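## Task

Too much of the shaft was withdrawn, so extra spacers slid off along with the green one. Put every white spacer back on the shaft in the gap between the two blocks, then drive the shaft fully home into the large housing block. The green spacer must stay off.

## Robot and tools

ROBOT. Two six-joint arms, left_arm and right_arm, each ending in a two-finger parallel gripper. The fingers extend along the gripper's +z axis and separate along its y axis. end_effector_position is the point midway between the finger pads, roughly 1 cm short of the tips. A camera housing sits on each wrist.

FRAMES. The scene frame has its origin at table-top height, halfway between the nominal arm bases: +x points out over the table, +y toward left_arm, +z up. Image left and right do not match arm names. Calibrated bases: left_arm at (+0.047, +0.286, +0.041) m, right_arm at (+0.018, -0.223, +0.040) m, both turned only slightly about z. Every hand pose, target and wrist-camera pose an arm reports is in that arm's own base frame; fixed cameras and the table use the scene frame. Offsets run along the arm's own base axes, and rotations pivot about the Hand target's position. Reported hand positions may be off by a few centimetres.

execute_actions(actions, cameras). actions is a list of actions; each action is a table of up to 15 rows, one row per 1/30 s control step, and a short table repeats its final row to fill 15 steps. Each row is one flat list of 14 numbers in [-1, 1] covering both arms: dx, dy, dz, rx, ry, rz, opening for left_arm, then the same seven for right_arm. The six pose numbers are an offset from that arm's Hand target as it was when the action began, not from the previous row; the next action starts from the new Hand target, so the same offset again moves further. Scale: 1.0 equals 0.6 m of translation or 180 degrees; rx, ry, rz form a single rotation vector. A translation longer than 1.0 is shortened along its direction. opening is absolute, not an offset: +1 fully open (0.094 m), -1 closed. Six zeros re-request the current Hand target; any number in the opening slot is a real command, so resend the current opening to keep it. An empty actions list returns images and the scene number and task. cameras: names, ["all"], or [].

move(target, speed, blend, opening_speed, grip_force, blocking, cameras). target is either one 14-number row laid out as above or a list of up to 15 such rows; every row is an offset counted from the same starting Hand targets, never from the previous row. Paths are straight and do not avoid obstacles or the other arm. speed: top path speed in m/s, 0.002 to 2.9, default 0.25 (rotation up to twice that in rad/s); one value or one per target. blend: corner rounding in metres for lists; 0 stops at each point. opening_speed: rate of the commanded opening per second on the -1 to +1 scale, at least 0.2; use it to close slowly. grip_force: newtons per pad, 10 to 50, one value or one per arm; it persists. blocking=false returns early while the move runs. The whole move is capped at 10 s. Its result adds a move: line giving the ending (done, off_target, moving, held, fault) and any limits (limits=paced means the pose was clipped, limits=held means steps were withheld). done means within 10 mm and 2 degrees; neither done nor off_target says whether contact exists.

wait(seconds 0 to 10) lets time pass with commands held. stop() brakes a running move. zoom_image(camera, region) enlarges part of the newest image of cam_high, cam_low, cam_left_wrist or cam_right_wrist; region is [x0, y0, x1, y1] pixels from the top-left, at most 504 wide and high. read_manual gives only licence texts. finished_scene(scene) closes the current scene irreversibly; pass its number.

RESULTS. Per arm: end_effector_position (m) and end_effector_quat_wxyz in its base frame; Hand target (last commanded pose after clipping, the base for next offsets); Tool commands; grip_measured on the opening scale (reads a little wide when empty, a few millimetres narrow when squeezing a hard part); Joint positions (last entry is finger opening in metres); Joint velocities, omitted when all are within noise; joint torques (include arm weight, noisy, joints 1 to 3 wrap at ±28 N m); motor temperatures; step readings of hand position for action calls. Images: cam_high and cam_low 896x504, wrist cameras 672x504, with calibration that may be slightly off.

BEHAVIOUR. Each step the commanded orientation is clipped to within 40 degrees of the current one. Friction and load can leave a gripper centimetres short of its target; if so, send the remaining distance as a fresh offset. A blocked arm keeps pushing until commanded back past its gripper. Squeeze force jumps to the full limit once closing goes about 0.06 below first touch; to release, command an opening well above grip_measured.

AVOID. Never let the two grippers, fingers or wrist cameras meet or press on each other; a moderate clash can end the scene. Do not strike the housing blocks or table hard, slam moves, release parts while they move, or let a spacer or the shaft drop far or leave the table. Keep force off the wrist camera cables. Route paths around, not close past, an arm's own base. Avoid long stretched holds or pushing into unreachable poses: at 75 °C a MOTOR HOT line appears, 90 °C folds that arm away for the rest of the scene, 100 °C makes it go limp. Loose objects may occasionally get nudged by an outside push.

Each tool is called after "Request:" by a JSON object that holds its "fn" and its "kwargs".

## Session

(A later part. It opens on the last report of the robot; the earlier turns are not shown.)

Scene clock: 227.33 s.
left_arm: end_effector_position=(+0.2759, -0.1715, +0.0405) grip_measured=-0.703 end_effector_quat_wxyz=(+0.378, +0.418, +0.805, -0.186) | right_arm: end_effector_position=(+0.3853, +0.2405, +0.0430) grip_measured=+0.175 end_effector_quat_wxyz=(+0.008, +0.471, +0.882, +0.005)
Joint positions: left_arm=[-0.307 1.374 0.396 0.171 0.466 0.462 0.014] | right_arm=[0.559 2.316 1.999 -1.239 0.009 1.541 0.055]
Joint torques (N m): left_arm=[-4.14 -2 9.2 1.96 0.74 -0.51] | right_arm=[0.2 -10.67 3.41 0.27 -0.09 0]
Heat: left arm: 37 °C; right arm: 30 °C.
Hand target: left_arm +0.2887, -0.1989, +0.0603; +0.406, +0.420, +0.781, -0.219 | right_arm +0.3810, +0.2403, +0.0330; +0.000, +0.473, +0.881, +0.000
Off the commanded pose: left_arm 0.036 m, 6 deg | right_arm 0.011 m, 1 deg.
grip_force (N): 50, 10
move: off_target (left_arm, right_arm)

Request:
{"fn": "wait", "kwargs": {"seconds": 0.1, "cameras": ["cam_left_wrist","cam_right_wrist","cam_low"]}}

Request:
{"fn": "zoom_image", "kwargs": {"camera": "cam_right_wrist", "region": [265, 240, 405, 380]}}

Request:
{"fn": "zoom_image", "kwargs": {"camera": "cam_left_wrist", "region": [290, 20, 400, 130]}}

Request:
{"fn": "zoom_image", "kwargs": {"camera": "cam_low", "region": [380, 225, 415, 260]}}

Scene clock: 227.87 s.
left_arm: end_effector_position=(+0.2759, -0.1715, +0.0405) grip_measured=-0.703 end_effector_quat_wxyz=(+0.378, +0.418, +0.805, -0.186) | right_arm: end_effector_position=(+0.3853, +0.2405, +0.0430) grip_measured=+0.175 end_effector_quat_wxyz=(+0.008, +0.471, +0.882, +0.005)
Joint positions: left_arm=[-0.307 1.374 0.396 0.171 0.466 0.462 0.014] | right_arm=[0.559 2.316 1.999 -1.239 0.009 1.541 0.055]
Joint torques (N m): left_arm=[-4.01 -2.21 9.29 1.98 0.78 -0.53] | right_arm=[0.16 -10.66 3.38 0.28 -0.08 0.01]
Heat: left arm: 37 °C; right arm: 30 °C.
Hand target: left_arm +0.2887, -0.1989, +0.0603; +0.406, +0.420, +0.781, -0.219 | right_arm +0.3810, +0.2403, +0.0330; +0.000, +0.473, +0.881, +0.000
Tool commands: left_gripper/opening=-0.9 right_gripper/opening=+0.1
Off the commanded pose: left_arm 0.036 m, 6 deg | right_arm 0.011 m, 1 deg.
grip_force (N): 50, 10
wait: 0.10 s; at rest from the start
camera_calibration:
cam_left_wrist: T_world_to_cam=[[-0.781443, -0.619516, 0.0744767, 0.105264], [-0.622539, 0.765971, -0.160415, 0.322986], [0.0423326, -0.17172, -0.984236, 0.108271], [0, 0, 0, 1]] pos_world=[0.278746, -0.163593, 0.150537]
cam_right_wrist: T_world_to_cam=[[-0.767492, -0.640983, -0.00983141, 0.448881], [-0.488874, 0.575303, 0.655766, 0.0348629], [-0.414679, 0.508101, -0.754901, 0.17747], [0, 0, 0, 1]] pos_world=[0.435149, 0.177496, 0.115524]
Images, in order (width x height): cam_low 896x504, cam_left_wrist 672x504, cam_right_wrist 672x504.

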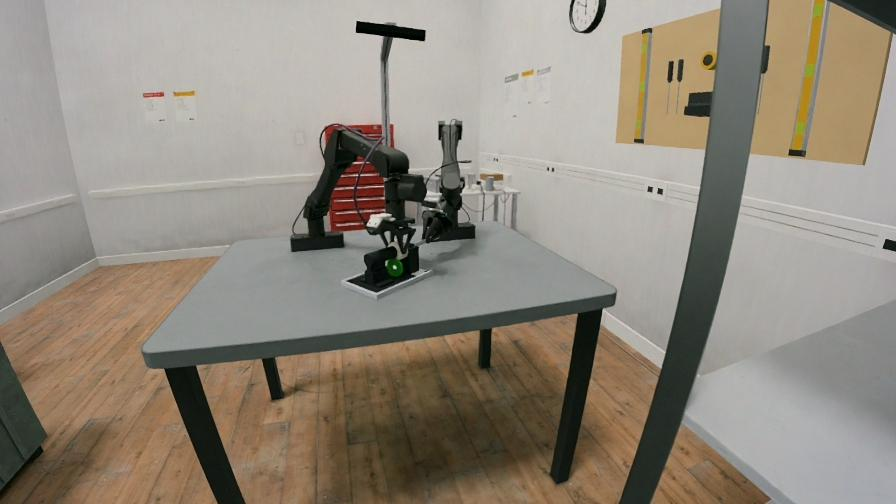

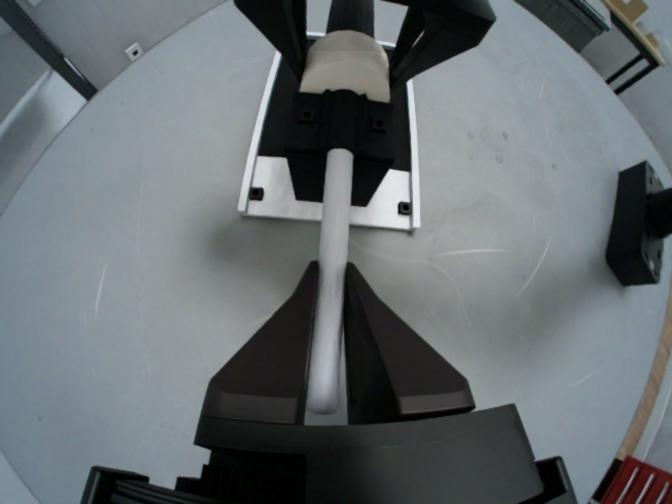

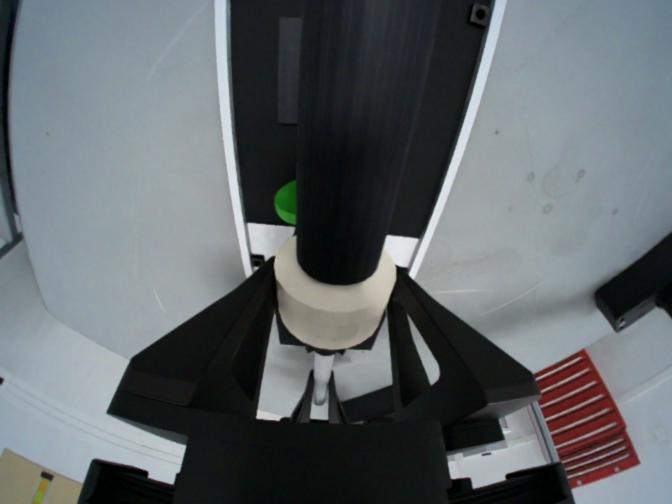

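Scaled by 3.600 from the camera's 672x504 image, which has a finer 960x720 frame.

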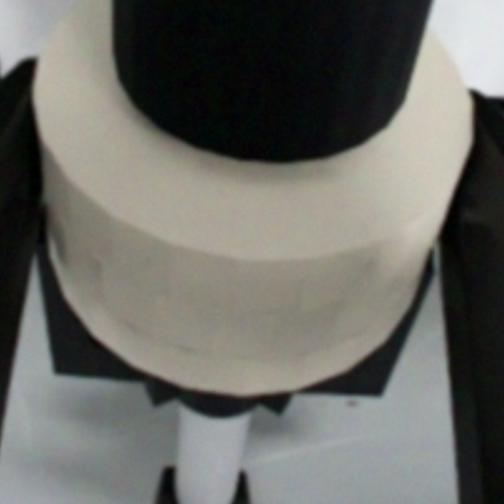

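Scaled by 4.582 from the camera's 672x504 image, which has a finer 960x720 frame.

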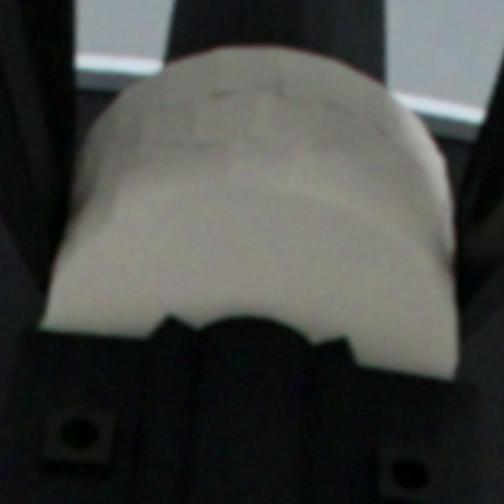

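Scaled by 14.400 from the camera's 896x504 image, which has a finer 1280x720 frame.

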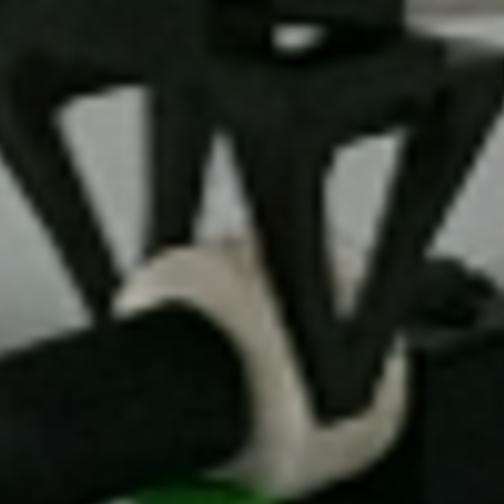

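Request:
{"fn": "move", "kwargs": {"target": [[0.005,-0.007,0.018,0,0,0,-0.9,0,0,0.006,0,0,0,0.1]], "speed": 0.03}}

Request:
{"fn": "move", "kwargs": {"target": [[0.005,-0.007,0.008,0,0,0,-0.9,0,0,0,0,0,0,0.1]], "speed": 0.03}}

Scene clock: 229.67 s.
left_arm: end_effector_position=(+0.2760, -0.1717, +0.0405) grip_measured=-0.703 end_effector_quat_wxyz=(+0.361, +0.418, +0.813, -0.182) | right_arm: end_effector_position=(+0.3853, +0.2405, +0.0430) grip_measured=+0.175 end_effector_quat_wxyz=(+0.008, +0.471, +0.882, +0.005)
Joint positions: left_arm=[-0.318 1.374 0.43 0.102 0.446 0.46 0.014] | right_arm=[0.559 2.316 1.999 -1.239 0.009 1.541 0.055]
Joint torques (N m): left_arm=[-3.92 -4.34 9.46 2.04 0.93 -0.6] | right_arm=[0.16 -10.77 4.29 0.14 -0.09 0.01]
Heat: left arm: 37 °C; right arm: 30 °C.
Hand target: left_arm +0.2917, -0.2030, +0.0710; +0.406, +0.420, +0.781, -0.219 | right_arm +0.3810, +0.2403, +0.0366; +0.000, +0.473, +0.881, +0.000
Off the commanded pose: left_arm 0.047 m, 8 deg | right_arm 0.008 m, 1 deg.
grip_force (N): 50, 10
move: off_target (left_arm)

Scene clock: 230.53 s.
left_arm: end_effector_position=(+0.2762, -0.1719, +0.0408) grip_measured=-0.703 end_effector_quat_wxyz=(+0.352, +0.420, +0.818, -0.175) | right_arm: end_effector_position=(+0.3853, +0.2405, +0.0430) grip_measured=+0.175 end_effector_quat_wxyz=(+0.008, +0.471, +0.882, +0.005)
Joint positions: left_arm=[-0.329 1.372 0.451 0.061 0.426 0.46 0.014] | right_arm=[0.559 2.316 1.999 -1.239 0.009 1.541 0.055]
Joint torques (N m): left_arm=[-3.9 -4.46 9.8 2.12 1.14 -0.66] | right_arm=[0.14 -10.8 4.3 0.14 -0.08 0.02]
Heat: left arm: 37 °C; right arm: 30 °C.
Hand target: left_arm +0.2947, -0.2073, +0.0759; +0.406, +0.420, +0.781, -0.219 | right_arm +0.3810, +0.2403, +0.0366; +0.000, +0.473, +0.881, +0.000
Off the commanded pose: left_arm 0.053 m, 9 deg | right_arm 0.008 m, 1 deg.
grip_force (N): 50, 10
move: off_target (left_arm)

Request:
{"fn": "move", "kwargs": {"target": [[0,0,0,0,0,0,-0.9,0,0,0.016,0,0,0,0.1]], "speed": 0.03}}

Request:
{"fn": "move", "kwargs": {"target": [[0,0,0,0,0,0,-0.9,0,0,0.01,0,0,0,0.1]], "speed": 0.03}}

Scene clock: 231.73 s.
left_arm: end_effector_position=(+0.2762, -0.1719, +0.0408) grip_measured=-0.703 end_effector_quat_wxyz=(+0.352, +0.420, +0.818, -0.175) | right_arm: end_effector_position=(+0.3852, +0.2404, +0.0436) grip_measured=+0.175 end_effector_quat_wxyz=(+0.008, +0.471, +0.882, +0.004)
Joint positions: left_arm=[-0.329 1.372 0.452 0.06 0.425 0.46 0.014] | right_arm=[0.559 2.316 2.002 -1.242 0.009 1.541 0.055]
Joint torques (N m): left_arm=[-4.03 -4.57 9.88 2.15 1.08 -0.63] | right_arm=[0.17 -11.11 6.61 -0.15 -0.08 0.01]
Heat: left arm: 37 °C; right arm: 30 °C.
Hand target: left_arm +0.2948, -0.2073, +0.0759; +0.406, +0.420, +0.781, -0.219 | right_arm +0.3811, +0.2403, +0.0463; +0.000, +0.473, +0.881, +0.000
Off the commanded pose: left_arm 0.053 m, 9 deg | right_arm 0.005 m, 1 deg.
grip_force (N): 50, 10
move: off_target (left_arm)

Scene clock: 232.43 s.
left_arm: end_effector_position=(+0.2762, -0.1719, +0.0408) grip_measured=-0.703 end_effector_quat_wxyz=(+0.352, +0.420, +0.818, -0.175) | right_arm: end_effector_position=(+0.3847, +0.2404, +0.0455) grip_measured=+0.175 end_effector_quat_wxyz=(+0.006, +0.471, +0.882, +0.004)
Joint positions: left_arm=[-0.33 1.372 0.452 0.06 0.424 0.459 0.014] | right_arm=[0.559 2.316 2.009 -1.252 0.007 1.541 0.055]
Joint torques (N m): left_arm=[-3.89 -4.6 9.81 2.17 1.11 -0.67] | right_arm=[0.2 -11.32 7.64 -0.27 -0.07 0.01]
Heat: left arm: 37 °C; right arm: 30 °C.
Hand target: left_arm +0.2948, -0.2073, +0.0759; +0.406, +0.420, +0.781, -0.219 | right_arm +0.3810, +0.2403, +0.0522; +0.000, +0.473, +0.881, +0.000
Off the commanded pose: left_arm 0.053 m, 9 deg | right_arm 0.008 m, 1 deg.
grip_force (N): 50, 10
move: off_target (left_arm)

Request:
{"fn": "wait", "kwargs": {"seconds": 0.1, "cameras": ["cam_left_wrist","cam_right_wrist"]}}

Request:
{"fn": "zoom_image", "kwargs": {"camera": "cam_right_wrist", "region": [265, 240, 405, 380]}}

Request:
{"fn": "zoom_image", "kwargs": {"camera": "cam_left_wrist", "region": [290, 20, 400, 130]}}

Scene clock: 232.93 s.
left_arm: end_effector_position=(+0.2762, -0.1719, +0.0408) grip_measured=-0.703 end_effector_quat_wxyz=(+0.352, +0.420, +0.818, -0.175) | right_arm: end_effector_position=(+0.3847, +0.2404, +0.0455) grip_measured=+0.175 end_effector_quat_wxyz=(+0.006, +0.471, +0.882, +0.004)
Joint positions: left_arm=[-0.33 1.372 0.452 0.06 0.424 0.459 0.014] | right_arm=[0.559 2.316 2.009 -1.252 0.007 1.541 0.055]
Joint torques (N m): left_arm=[-3.79 -4.66 9.94 2.17 1.09 -0.66] | right_arm=[0.16 -11.29 7.65 -0.27 -0.07 0.01]
Heat: left arm: 37 °C; right arm: 30 °C.
Hand target: left_arm +0.2948, -0.2073, +0.0759; +0.406, +0.420, +0.781, -0.219 | right_arm +0.3810, +0.2403, +0.0522; +0.000, +0.473, +0.881, +0.000
Tool commands: left_gripper/opening=-0.9 right_gripper/opening=+0.1
Off the commanded pose: left_arm 0.053 m, 9 deg | right_arm 0.008 m, 1 deg.
grip_force (N): 50, 10
wait: 0.10 s; at rest from the start
camera_calibration:
cam_left_wrist: T_world_to_cam=[[-0.773825, -0.628509, 0.0785634, 0.101413], [-0.633396, 0.767386, -0.0996458, 0.324309], [0.00233988, -0.12687, -0.991917, 0.127518], [0, 0, 0, 1]] pos_world=[0.283593, -0.168953, 0.150836]
cam_right_wrist: T_world_to_cam=[[-0.767543, -0.640959, -0.00703659, 0.448214], [-0.486622, 0.57551, 0.657257, 0.031953], [-0.417225, 0.507897, -0.753634, 0.180159], [0, 0, 0, 1]] pos_world=[0.434739, 0.177395, 0.117926]
Images, in order (width x height): cam_left_wrist 672x504, cam_right_wrist 672x504.

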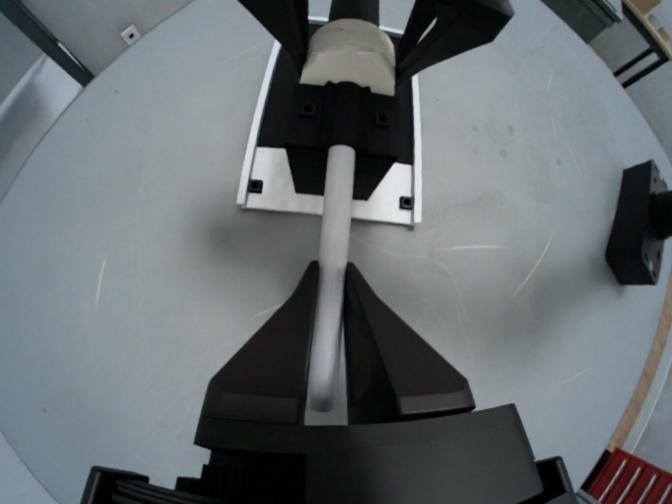

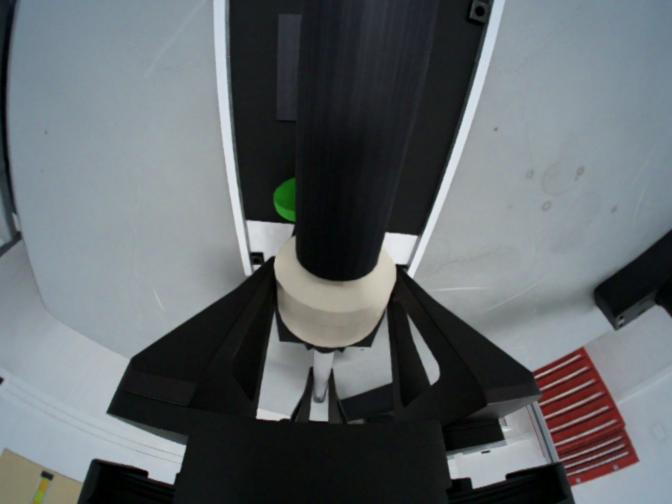

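Scaled by 3.600 from the camera's 672x504 image, which has a finer 960x720 frame.

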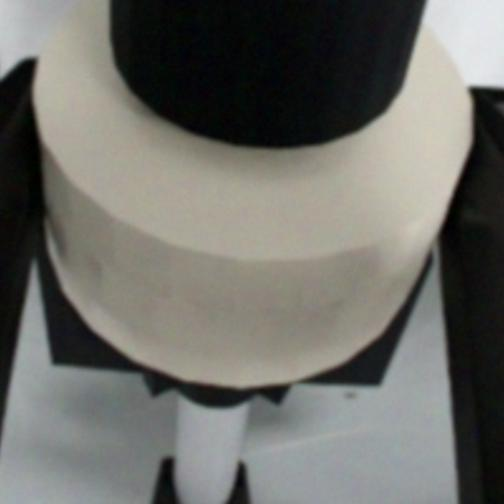

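Scaled by 4.582 from the camera's 672x504 image, which has a finer 960x720 frame.

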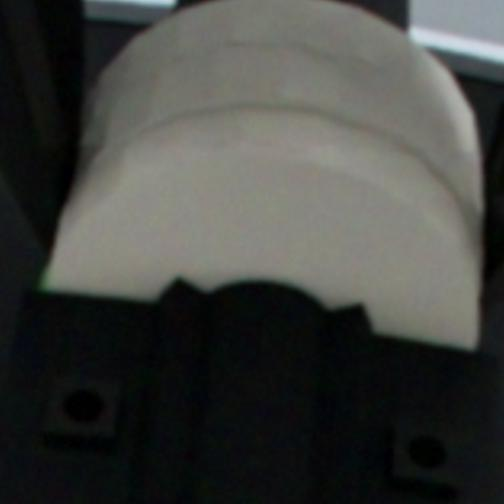

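Request:
{"fn": "move", "kwargs": {"target": [[0,0,0,0,0,0,-0.9,0,0,-0.015,0,0,0,0.1]], "speed": 0.03}}

Request:
{"fn": "move", "kwargs": {"target": [[0,0,0,0,0,0,-0.9,0,0,0,0,0,0,0.22]], "speed": 0.03, "cameras": ["cam_left_wrist","cam_right_wrist"]}}

Request:
{"fn": "zoom_image", "kwargs": {"camera": "cam_right_wrist", "region": [265, 240, 405, 380]}}

Request:
{"fn": "zoom_image", "kwargs": {"camera": "cam_left_wrist", "region": [290, 20, 400, 130]}}

Scene clock: 236.13 s.
left_arm: end_effector_position=(+0.2762, -0.1719, +0.0408) grip_measured=-0.703 end_effector_quat_wxyz=(+0.352, +0.420, +0.818, -0.175) | right_arm: end_effector_position=(+0.3849, +0.2405, +0.0455) grip_measured=+0.175 end_effector_quat_wxyz=(+0.007, +0.471, +0.882, +0.004)
Joint positions: left_arm=[-0.33 1.372 0.452 0.06 0.424 0.459 0.014] | right_arm=[0.559 2.316 2.009 -1.251 0.007 1.541 0.055]
Joint torques (N m): left_arm=[-3.88 -4.51 9.89 2.18 1.13 -0.64] | right_arm=[0.16 -11 5.19 0.03 -0.07 0.01]
Heat: left arm: 37 °C; right arm: 29 °C.
Hand target: left_arm +0.2948, -0.2073, +0.0759; +0.406, +0.420, +0.781, -0.219 | right_arm +0.3810, +0.2403, +0.0432; +0.000, +0.473, +0.881, +0.000
Off the commanded pose: left_arm 0.053 m, 9 deg | right_arm 0.005 m, 1 deg.
grip_force (N): 50, 10
move: off_target (left_arm)

Scene clock: 236.63 s.
left_arm: end_effector_position=(+0.2762, -0.1719, +0.0408) grip_measured=-0.703 end_effector_quat_wxyz=(+0.352, +0.420, +0.818, -0.175) | right_arm: end_effector_position=(+0.3848, +0.2408, +0.0455) grip_measured=+0.218 end_effector_quat_wxyz=(+0.006, +0.471, +0.882, +0.005)
Joint positions: left_arm=[-0.33 1.372 0.452 0.06 0.424 0.459 0.014] | right_arm=[0.559 2.316 2.009 -1.251 0.006 1.541 0.057]
Joint torques (N m): left_arm=[-3.82 -4.55 9.8 2.16 1.08 -0.64] | right_arm=[0.18 -11 5.19 0.02 -0.06 0.01]
Heat: left arm: 37 °C; right arm: 29 °C.
Hand target: left_arm +0.2948, -0.2073, +0.0759; +0.406, +0.420, +0.781, -0.219 | right_arm +0.3810, +0.2403, +0.0432; +0.000, +0.473, +0.881, +0.000
Off the commanded pose: left_arm 0.053 m, 9 deg | right_arm 0.005 m, 1 deg.
grip_force (N): 50, 10
move: off_target (left_arm)
camera_calibration:
cam_left_wrist: T_world_to_cam=[[-0.773825, -0.628509, 0.0785634, 0.101413], [-0.633396, 0.767386, -0.0996458, 0.324309], [0.00233988, -0.12687, -0.991917, 0.127518], [0, 0, 0, 1]] pos_world=[0.283593, -0.168953, 0.150836]
cam_right_wrist: T_world_to_cam=[[-0.767495, -0.641, -0.00836793, 0.448565], [-0.486771, 0.574237, 0.65826, 0.0321191], [-0.417139, 0.509284, -0.752744, 0.179636], [0, 0, 0, 1]] pos_world=[0.434839, 0.1776, 0.117831]
Images, in order (width x height): cam_left_wrist 672x504, cam_right_wrist 672x504.

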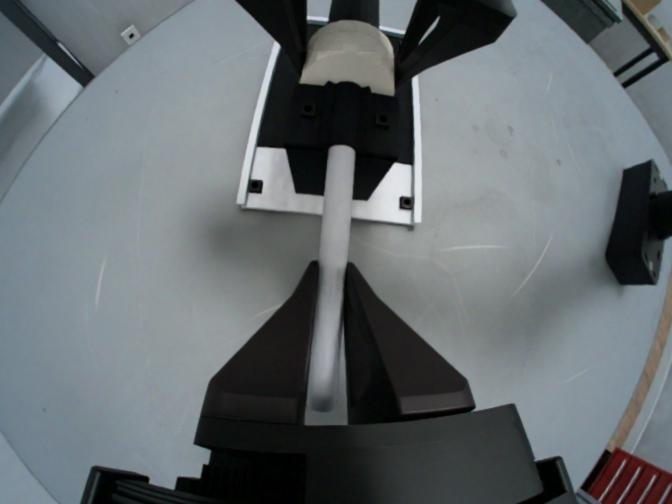

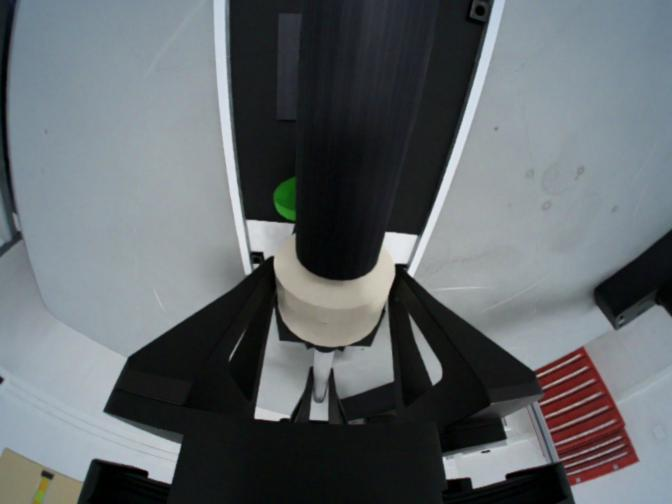

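Scaled by 3.600 from the camera's 672x504 image, which has a finer 960x720 frame.

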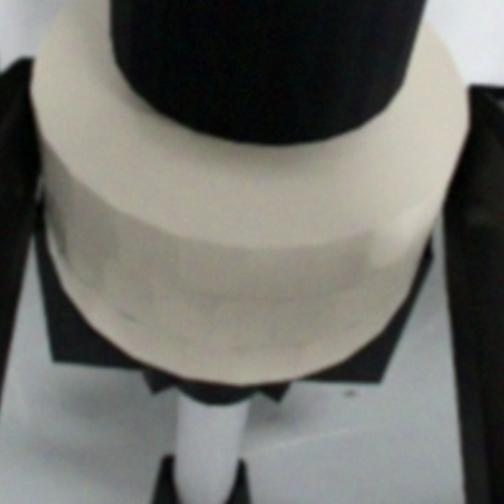

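Scaled by 4.582 from the camera's 672x504 image, which has a finer 960x720 frame.

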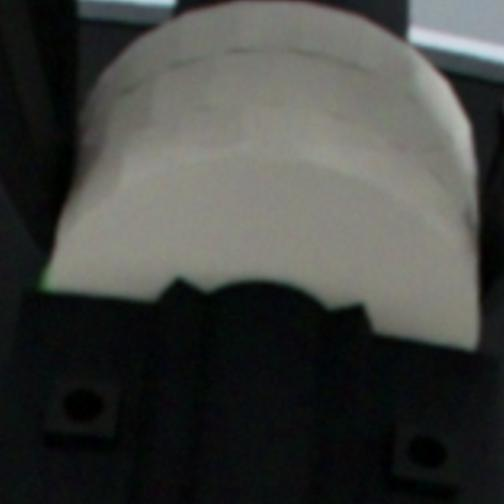

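Request:
{"fn": "move", "kwargs": {"target": [[0,0,0,0,0,0,-0.9,0,0,0,0,0,0,0.3]], "speed": 0.03, "cameras": ["cam_left_wrist","cam_right_wrist"]}}

Request:
{"fn": "zoom_image", "kwargs": {"camera": "cam_right_wrist", "region": [265, 240, 405, 380]}}

Request:
{"fn": "zoom_image", "kwargs": {"camera": "cam_left_wrist", "region": [290, 20, 400, 130]}}

Scene clock: 237.70 s.
left_arm: end_effector_position=(+0.2762, -0.1719, +0.0408) grip_measured=-0.703 end_effector_quat_wxyz=(+0.352, +0.420, +0.818, -0.175) | right_arm: end_effector_position=(+0.3848, +0.2408, +0.0455) grip_measured=+0.298 end_effector_quat_wxyz=(+0.006, +0.471, +0.882, +0.005)
Joint positions: left_arm=[-0.33 1.372 0.452 0.06 0.424 0.459 0.014] | right_arm=[0.559 2.316 2.009 -1.251 0.006 1.541 0.061]
Joint torques (N m): left_arm=[-3.96 -4.63 9.76 2.19 1.14 -0.63] | right_arm=[0.17 -11 5.2 0.02 -0.05 0.01]
Heat: left arm: 37 °C; right arm: 29 °C.
Hand target: left_arm +0.2948, -0.2073, +0.0759; +0.406, +0.420, +0.781, -0.219 | right_arm +0.3810, +0.2403, +0.0432; +0.000, +0.473, +0.881, +0.000
Off the commanded pose: left_arm 0.053 m, 9 deg | right_arm 0.004 m, 1 deg.
grip_force (N): 50, 10
move: off_target (left_arm)
camera_calibration:
cam_left_wrist: T_world_to_cam=[[-0.773825, -0.628509, 0.0785634, 0.101413], [-0.633396, 0.767386, -0.0996458, 0.324309], [0.00233988, -0.12687, -0.991917, 0.127518], [0, 0, 0, 1]] pos_world=[0.283593, -0.168953, 0.150836]
cam_right_wrist: T_world_to_cam=[[-0.767495, -0.641, -0.00836793, 0.448565], [-0.486771, 0.574237, 0.65826, 0.0321191], [-0.417139, 0.509284, -0.752744, 0.179636], [0, 0, 0, 1]] pos_world=[0.434839, 0.1776, 0.117831]
Images, in order (width x height): cam_left_wrist 672x504, cam_right_wrist 672x504.

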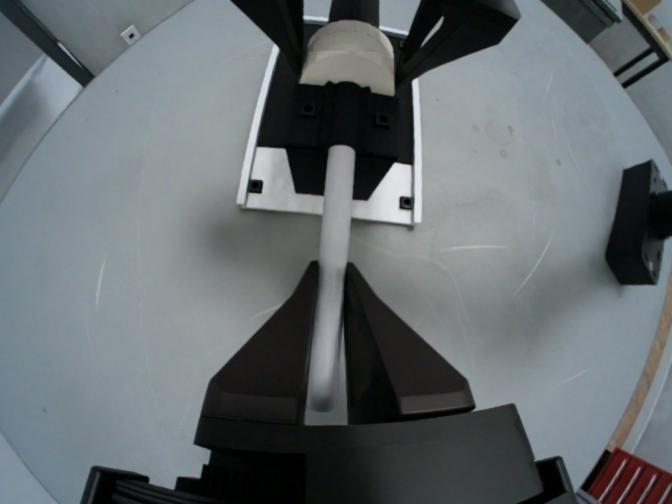

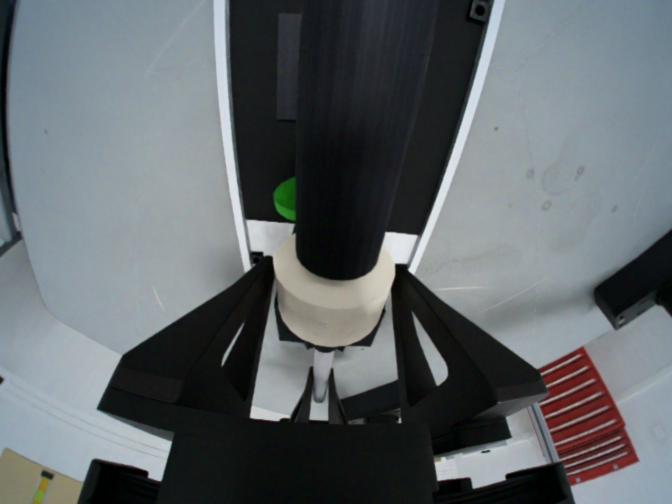

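Scaled by 3.600 from the camera's 672x504 image, which has a finer 960x720 frame.

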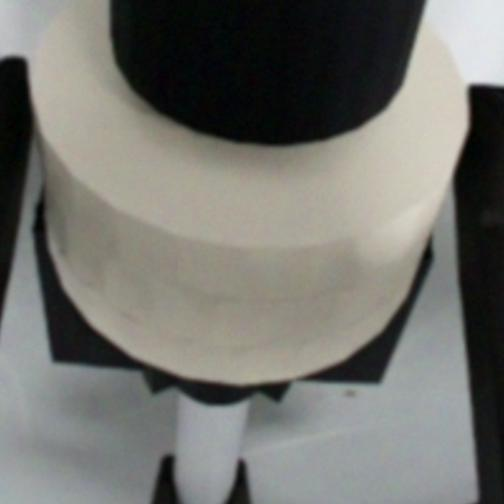

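Scaled by 4.582 from the camera's 672x504 image, which has a finer 960x720 frame.

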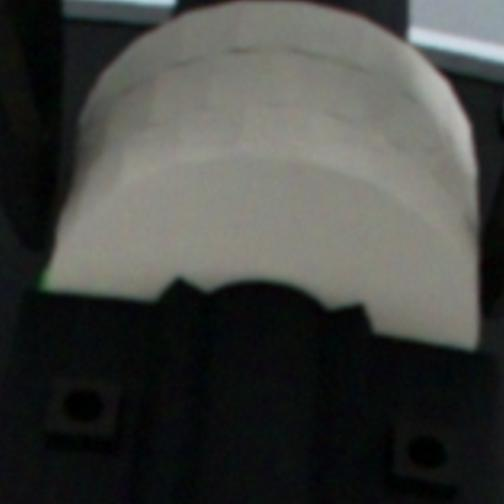

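Request:
{"fn": "move", "kwargs": {"target": [[-0.005,0.006,-0.012,0,0,0,-0.9,0,0,0,0,0,0,0.3]], "speed": 0.03}}

Request:
{"fn": "move", "kwargs": {"target": [[0.006,-0.008,0,0,0,0,-0.9,0,0,0,0,0,0,0.3]], "speed": 0.03}}

Scene clock: 238.87 s.
left_arm: end_effector_position=(+0.2762, -0.1719, +0.0410) grip_measured=-0.703 end_effector_quat_wxyz=(+0.352, +0.420, +0.818, -0.175) | right_arm: end_effector_position=(+0.3848, +0.2408, +0.0455) grip_measured=+0.298 end_effector_quat_wxyz=(+0.006, +0.471, +0.882, +0.005)
Joint positions: left_arm=[-0.33 1.372 0.452 0.06 0.424 0.46 0.014] | right_arm=[0.559 2.316 2.009 -1.251 0.006 1.541 0.061]
Joint torques (N m): left_arm=[-2.95 -3.75 7.68 2.41 1.14 -0.54] | right_arm=[0.16 -10.99 5.18 0.02 -0.06 0]
Heat: left arm: 37 °C; right arm: 29 °C.
Hand target: left_arm +0.2918, -0.2037, +0.0687; +0.406, +0.420, +0.781, -0.219 | right_arm +0.3810, +0.2403, +0.0432; +0.000, +0.473, +0.881, +0.000
Off the commanded pose: left_arm 0.045 m, 9 deg | right_arm 0.004 m, 1 deg.
grip_force (N): 50, 10
move: off_target (left_arm)

Scene clock: 239.57 s.
left_arm: end_effector_position=(+0.2762, -0.1720, +0.0406) grip_measured=-0.703 end_effector_quat_wxyz=(+0.352, +0.421, +0.818, -0.174) | right_arm: end_effector_position=(+0.3848, +0.2408, +0.0455) grip_measured=+0.298 end_effector_quat_wxyz=(+0.006, +0.471, +0.882, +0.005)
Joint positions: left_arm=[-0.331 1.373 0.452 0.061 0.423 0.461 0.014] | right_arm=[0.559 2.316 2.009 -1.251 0.006 1.541 0.061]
Joint torques (N m): left_arm=[-4.08 -2.73 9.05 2.47 1.07 -0.69] | right_arm=[0.17 -11.02 5.2 0.02 -0.06 0.01]
Heat: left arm: 38 °C; right arm: 29 °C.
Hand target: left_arm +0.2954, -0.2085, +0.0688; +0.407, +0.420, +0.781, -0.219 | right_arm +0.3810, +0.2403, +0.0432; +0.000, +0.473, +0.881, +0.000
Off the commanded pose: left_arm 0.050 m, 9 deg | right_arm 0.004 m, 1 deg.
grip_force (N): 50, 10
move: off_target (left_arm)

Request:
{"fn": "move", "kwargs": {"target": [[-0.03,0.045,-0.045,0,0,0,-0.9,0,0,0,0,0,0,0.3]], "speed": 0.04}}

Request:
{"fn": "move", "kwargs": {"target": [[0,0,0,0,0,0,-0.4,0,0,0,0,0,0,0.3]], "speed": 0.03, "opening_speed": 0.5, "cameras": ["cam_left_wrist","cam_right_wrist"]}}

Request:
{"fn": "zoom_image", "kwargs": {"camera": "cam_right_wrist", "region": [265, 240, 405, 380]}}

Request:
{"fn": "zoom_image", "kwargs": {"camera": "cam_left_wrist", "region": [270, 10, 410, 150]}}

Scene clock: 241.67 s.
left_arm: end_effector_position=(+0.2765, -0.1713, +0.0397) grip_measured=-0.703 end_effector_quat_wxyz=(+0.397, +0.418, +0.792, -0.201) | right_arm: end_effector_position=(+0.3848, +0.2408, +0.0455) grip_measured=+0.298 end_effector_quat_wxyz=(+0.006, +0.471, +0.882, +0.005)
Joint positions: left_arm=[-0.277 1.399 0.358 0.269 0.524 0.47 0.014] | right_arm=[0.559 2.316 2.009 -1.251 0.006 1.541 0.061]
Joint torques (N m): left_arm=[-1.59 -2.03 5.14 1.98 0.54 -0.25] | right_arm=[0.17 -11 5.19 0.02 -0.06 0.01]
Heat: left arm: 38 °C; right arm: 29 °C.
Hand target: left_arm +0.2774, -0.1814, +0.0418; +0.406, +0.420, +0.781, -0.219 | right_arm +0.3810, +0.2403, +0.0432; +0.000, +0.473, +0.881, +0.000
Off the commanded pose: left_arm 0.010 m, 3 deg | right_arm 0.004 m, 1 deg.
grip_force (N): 50, 10
move: off_target (left_arm)

Scene clock: 242.87 s.
left_arm: end_effector_position=(+0.2784, -0.1775, +0.0408) grip_measured=-0.402 end_effector_quat_wxyz=(+0.404, +0.418, +0.786, -0.210) | right_arm: end_effector_position=(+0.3848, +0.2408, +0.0455) grip_measured=+0.298 end_effector_quat_wxyz=(+0.006, +0.471, +0.882, +0.005)
Joint positions: left_arm=[-0.288 1.424 0.357 0.318 0.535 0.451 0.028] | right_arm=[0.559 2.316 2.009 -1.251 0.006 1.541 0.061]
Joint torques (N m): left_arm=[-0.59 -3.82 4.97 1.57 0.41 -0.09] | right_arm=[0.16 -11.02 5.22 0.01 -0.05 0.01]
Heat: left arm: 38 °C; right arm: 29 °C.
Hand target: left_arm +0.2773, -0.1815, +0.0417; +0.406, +0.420, +0.781, -0.219 | right_arm +0.3810, +0.2403, +0.0432; +0.000, +0.473, +0.881, +0.000
Off the commanded pose: left_arm 0.004 m, 1 deg | right_arm 0.004 m, 1 deg.
grip_force (N): 50, 10
move: done
camera_calibration:
cam_left_wrist: T_world_to_cam=[[-0.798871, -0.595019, 0.0880743, 0.112141], [-0.597172, 0.767034, -0.234613, 0.325314], [0.0720433, -0.240021, -0.968091, 0.0864084], [0, 0, 0, 1]] pos_world=[0.27763, -0.162062, 0.150098]
cam_right_wrist: T_world_to_cam=[[-0.767495, -0.641, -0.00836793, 0.448565], [-0.486771, 0.574237, 0.65826, 0.0321191], [-0.417139, 0.509284, -0.752744, 0.179636], [0, 0, 0, 1]] pos_world=[0.434839, 0.1776, 0.117831]
Images, in order (width x height): cam_left_wrist 672x504, cam_right_wrist 672x504.

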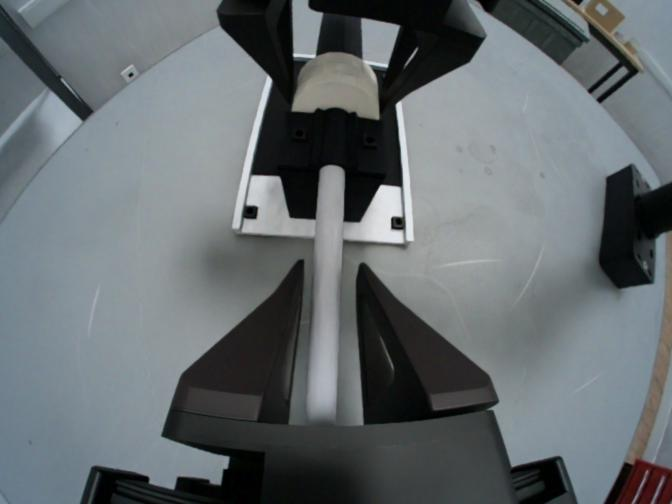

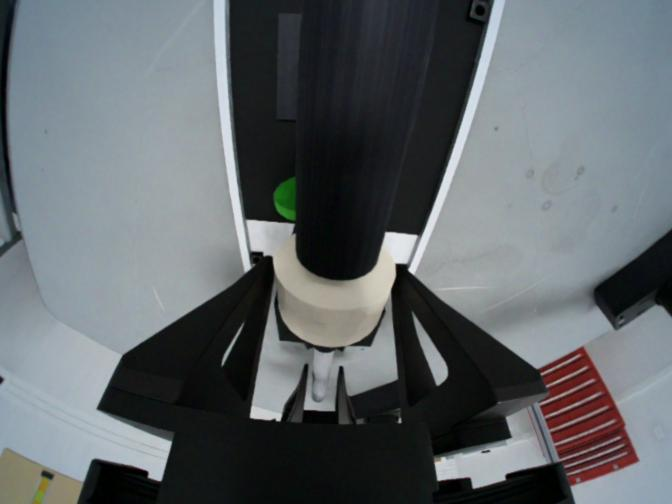

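Scaled by 3.600 from the camera's 672x504 image, which has a finer 960x720 frame.

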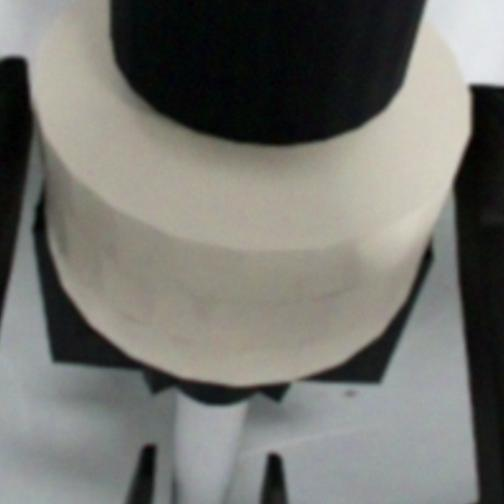

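Scaled by 3.600 from the camera's 672x504 image, which has a finer 960x720 frame.

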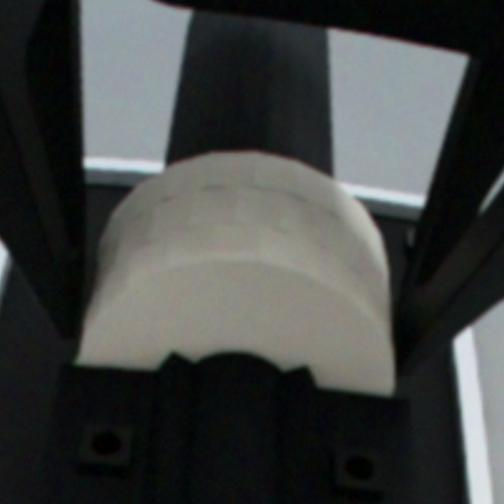

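Request:
{"fn": "move", "kwargs": {"target": [[0,0,0,0,0,0,-0.4,0,0,0,0,0,0,0.45],[0,0,0,0,0,0,-0.4,0,0,0.12,0,0,0,0.45],[0,0,0,0,0,0,-0.4,0.0,-0.1,0.12,0,0,0,0.45]], "speed": [0.03,0.05,0.1], "cameras": ["cam_left_wrist","cam_right_wrist","cam_low"]}}

Request:
{"fn": "zoom_image", "kwargs": {"camera": "cam_right_wrist", "region": [200, 140, 480, 380]}}

Request:
{"fn": "zoom_image", "kwargs": {"camera": "cam_low", "region": [380, 225, 415, 260]}}

Scene clock: 247.17 s.
left_arm: end_effector_position=(+0.2785, -0.1775, +0.0409) grip_measured=-0.402 end_effector_quat_wxyz=(+0.404, +0.418, +0.786, -0.210) | right_arm: end_effector_position=(+0.3827, +0.1796, +0.1084) grip_measured=+0.448 end_effector_quat_wxyz=(-0.004, +0.478, +0.878, -0.008)
Joint positions: left_arm=[-0.288 1.424 0.357 0.318 0.535 0.451 0.028] | right_arm=[0.438 2.206 2.077 -1.46 0.004 1.434 0.068]
Joint torques (N m): left_arm=[-0.46 -3.86 4.92 1.59 0.4 -0.07] | right_arm=[0.28 -12.19 4.66 0.05 -0.03 -0.15]
Heat: left arm: 38 °C; right arm: 29 °C.
Hand target: left_arm +0.2773, -0.1815, +0.0417; +0.406, +0.420, +0.781, -0.219 | right_arm +0.3810, +0.1803, +0.1152; +0.000, +0.473, +0.881, +0.000
Off the commanded pose: left_arm 0.004 m, 1 deg | right_arm 0.007 m, 1 deg.
grip_force (N): 50, 10
move: done
camera_calibration:
cam_left_wrist: T_world_to_cam=[[-0.798728, -0.595188, 0.0882299, 0.112121], [-0.597353, 0.766815, -0.23487, 0.325451], [0.0721359, -0.240302, -0.968014, 0.0864148], [0, 0, 0, 1]] pos_world=[0.277729, -0.162062, 0.150197]
cam_right_wrist: T_world_to_cam=[[-0.776518, -0.629671, 0.0231214, 0.406301], [-0.458776, 0.59016, 0.664256, 0.0105926], [-0.431908, 0.5052, -0.747147, 0.263082], [0, 0, 0, 1]] pos_world=[0.433986, 0.116676, 0.18013]
Images, in order (width x height): cam_low 896x504, cam_left_wrist 672x504, cam_right_wrist 672x504.

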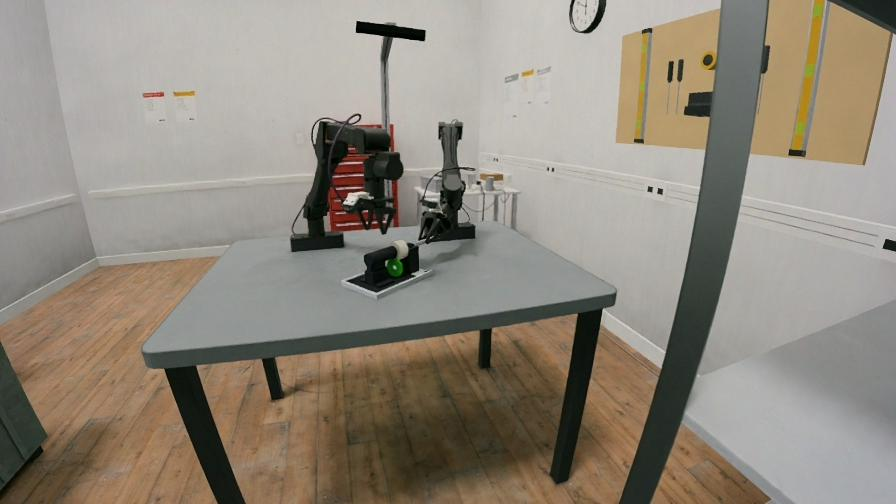

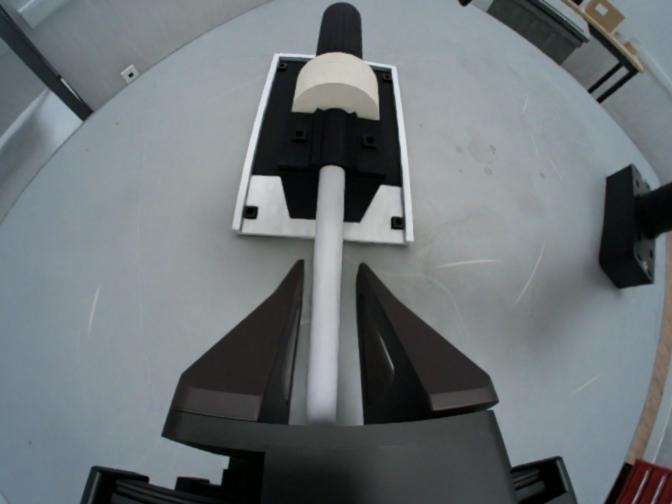

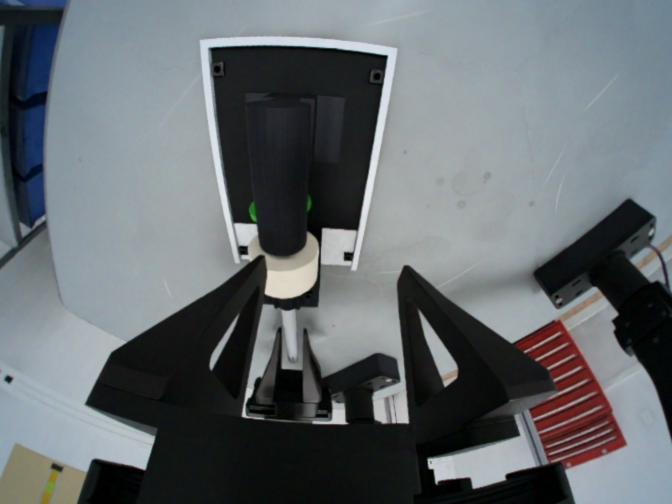

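Scaled by 1.800 from the camera's 672x504 image, which has a finer 960x720 frame.

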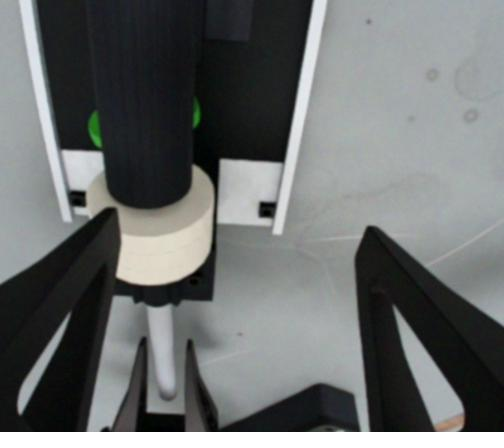

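Scaled by 14.400 from the camera's 896x504 image, which has a finer 1280x720 frame.

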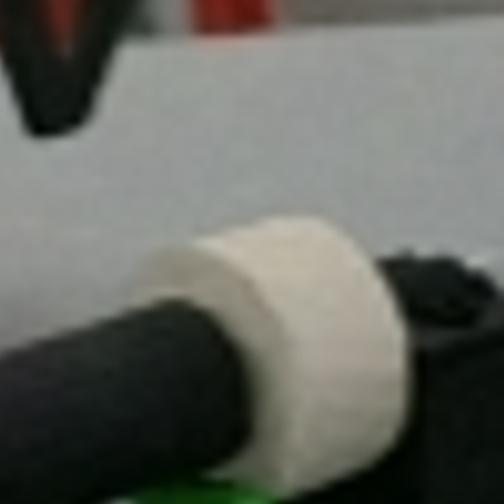

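Request:
{"fn": "move", "kwargs": {"target": [[0,0,0,0,0,0,-0.4,-0.1,-0.06,0.1,-0.04,-0.19,0.22,0.45],[0,0,0,0,0,0,-0.4,-0.145,-0.015,-0.01,-0.0786,-0.3891,0.4409,0.45]], "speed": 0.2, "blend": [0.03,0], "cameras": ["cam_right_wrist"]}}

Request:
{"fn": "zoom_image", "kwargs": {"camera": "cam_right_wrist", "region": [200, 90, 440, 330]}}

Scene clock: 253.33 s.
left_arm: end_effector_position=(+0.2785, -0.1775, +0.0409) grip_measured=-0.402 end_effector_quat_wxyz=(+0.404, +0.418, +0.786, -0.210) | right_arm: end_effector_position=(+0.2963, +0.1722, +0.1149) grip_measured=+0.448 end_effector_quat_wxyz=(+0.519, -0.237, +0.807, +0.156)
Joint positions: left_arm=[-0.288 1.424 0.357 0.318 0.535 0.451 0.028] | right_arm=[0.474 1.111 0.3 0.382 -0.094 -0.038 0.068]
Joint torques (N m): left_arm=[-0.57 -3.88 4.92 1.6 0.48 -0.07] | right_arm=[-0.54 -1.87 5.3 1.69 -0.11 -0.13]
Heat: left arm: 38 °C; right arm: 30 °C.
Hand target: left_arm +0.2773, -0.1815, +0.0417; +0.406, +0.420, +0.781, -0.219 | right_arm +0.2940, +0.1712, +0.1093; +0.515, -0.244, +0.807, +0.155
Off the commanded pose: left_arm 0.004 m, 1 deg | right_arm 0.006 m, 1 deg.
grip_force (N): 50, 10
move: done
camera_calibration:
cam_right_wrist: T_world_to_cam=[[0.574806, -0.812847, 0.0942224, -0.0426431], [-0.724756, -0.559175, -0.402557, 0.370306], [0.379904, 0.163104, -0.910533, 0.0715186], [0, 0, 0, 1]] pos_world=[0.265723, 0.160738, 0.218207]
Images, in order (width x height): cam_right_wrist 672x504.

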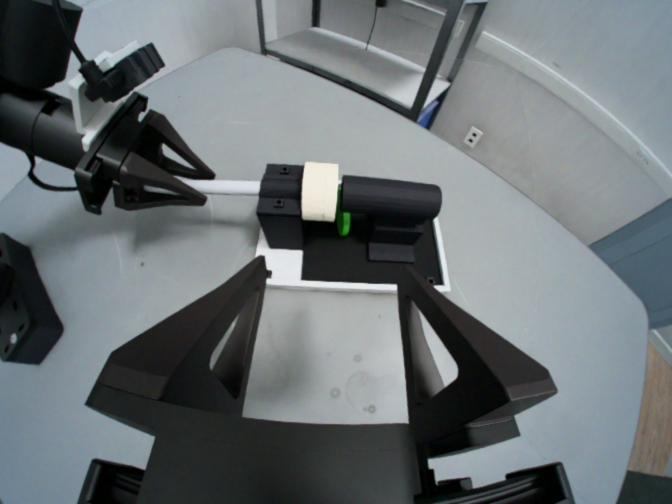

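Scaled by 2.100 from the camera's 672x504 image, which has a finer 960x720 frame.

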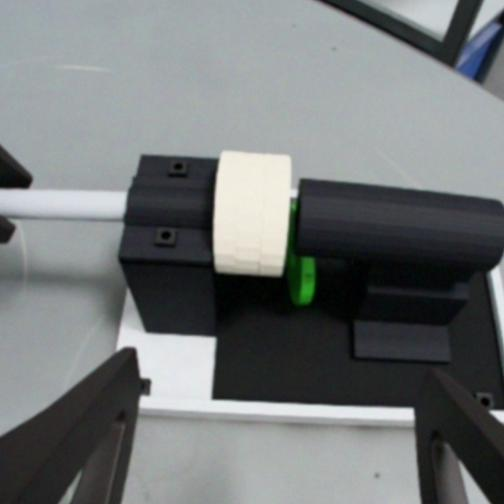

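Request:
{"fn": "zoom_image", "kwargs": {"camera": "cam_right_wrist", "region": [295, 150, 365, 250]}}

Scaled by 5.040 from the camera's 672x504 image, which has a finer 960x720 frame.

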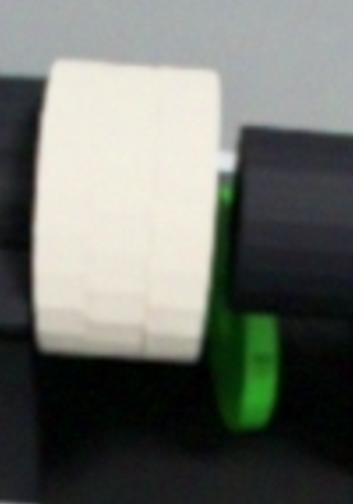

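Request:
{"fn": "move", "kwargs": {"target": [[0.002,0.0015,0,0,0,0,-0.4,0,0,0,0,0,0,0.45],[0.002,0.0015,0,0,0,0,-0.9,0,0,0,0,0,0,0.45]], "speed": 0.03, "opening_speed": 0.5}}

Request:
{"fn": "move", "kwargs": {"target": [[0.02,-0.03,0.013,0,0,0,-0.9,0,0,0,0,0,0,0.45]], "speed": 0.03, "cameras": ["cam_left_wrist","cam_right_wrist"]}}

Request:
{"fn": "zoom_image", "kwargs": {"camera": "cam_right_wrist", "region": [295, 150, 365, 250]}}

Scene clock: 256.63 s.
left_arm: end_effector_position=(+0.2797, -0.1767, +0.0400) grip_measured=-0.703 end_effector_quat_wxyz=(+0.404, +0.417, +0.787, -0.207) | right_arm: end_effector_position=(+0.2963, +0.1723, +0.1149) grip_measured=+0.448 end_effector_quat_wxyz=(+0.518, -0.238, +0.807, +0.156)
Joint positions: left_arm=[-0.288 1.429 0.357 0.324 0.529 0.451 0.014] | right_arm=[0.474 1.111 0.3 0.383 -0.095 -0.038 0.068]
Joint torques (N m): left_arm=[0.08 -3.85 5.19 1.45 0.53 -0.01] | right_arm=[-0.57 -1.85 5.3 1.69 -0.15 -0.14]
Heat: left arm: 38 °C; right arm: 31 °C.
Hand target: left_arm +0.2786, -0.1805, +0.0417; +0.406, +0.420, +0.781, -0.219 | right_arm +0.2940, +0.1712, +0.1091; +0.514, -0.244, +0.808, +0.155
Off the commanded pose: left_arm 0.004 m, 2 deg | right_arm 0.006 m, 1 deg.
grip_force (N): 50, 10
move: done

Scene clock: 257.70 s.
left_arm: end_effector_position=(+0.2862, -0.1862, +0.0406) grip_measured=-0.703 end_effector_quat_wxyz=(+0.401, +0.417, +0.790, -0.202) | right_arm: end_effector_position=(+0.2963, +0.1723, +0.1149) grip_measured=+0.448 end_effector_quat_wxyz=(+0.518, -0.238, +0.807, +0.156)
Joint positions: left_arm=[-0.33 1.459 0.394 0.324 0.487 0.423 0.014] | right_arm=[0.474 1.111 0.3 0.383 -0.095 -0.038 0.068]
Joint torques (N m): left_arm=[-2 -3.84 7.86 1.39 0.52 -0.2] | right_arm=[-0.58 -1.85 5.29 1.69 -0.15 -0.14]
Heat: left arm: 38 °C; right arm: 32 °C.
Hand target: left_arm +0.2906, -0.1986, +0.0496; +0.407, +0.420, +0.781, -0.219 | right_arm +0.2940, +0.1712, +0.1091; +0.514, -0.244, +0.808, +0.155
Off the commanded pose: left_arm 0.016 m, 2 deg | right_arm 0.006 m, 1 deg.
grip_force (N): 50, 10
move: off_target (left_arm)
camera_calibration:
cam_left_wrist: T_world_to_cam=[[-0.792604, -0.604498, 0.0797574, 0.110018], [-0.605367, 0.76453, -0.221415, 0.337994], [0.0728679, -0.223777, -0.971913, 0.0864962], [0, 0, 0, 1]] pos_world=[0.285508, -0.172545, 0.150129]
cam_right_wrist: T_world_to_cam=[[0.575235, -0.812524, 0.0943834, -0.0427533], [-0.724413, -0.559618, -0.402559, 0.370302], [0.379907, 0.163193, -0.910515, 0.0713921], [0, 0, 0, 1]] pos_world=[0.265722, 0.160839, 0.218107]
Images, in order (width x height): cam_left_wrist 672x504, cam_right_wrist 672x504.

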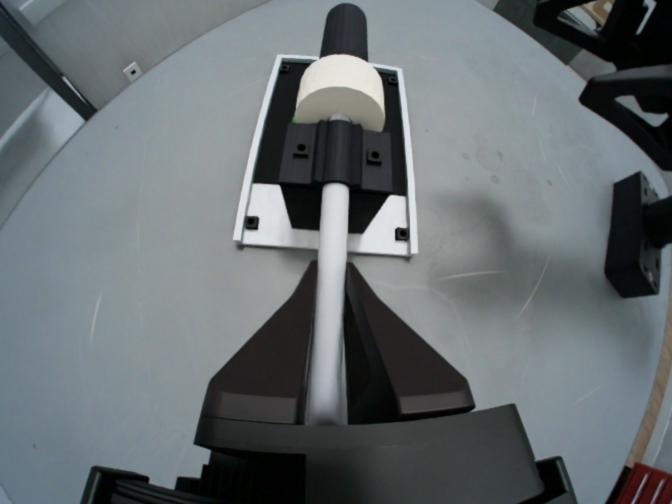

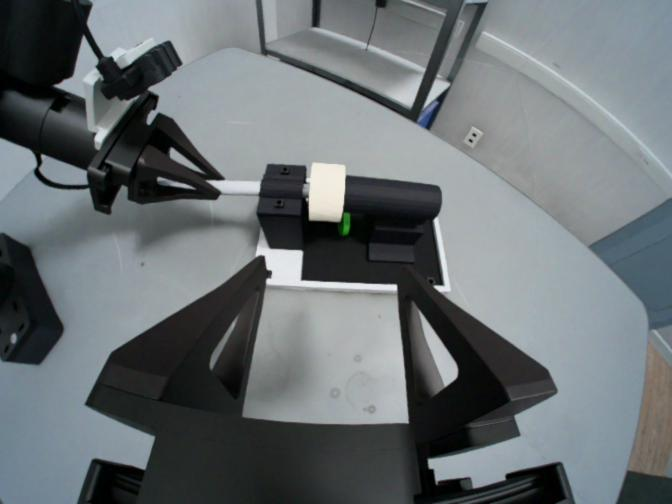

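Scaled by 5.040 from the camera's 672x504 image, which has a finer 960x720 frame.

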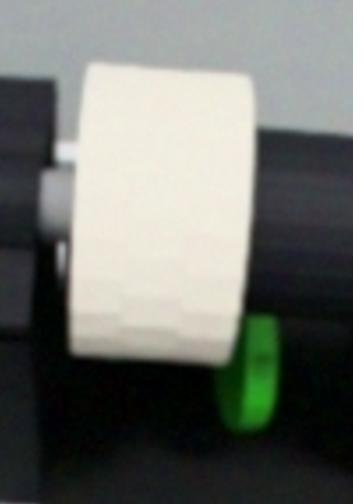

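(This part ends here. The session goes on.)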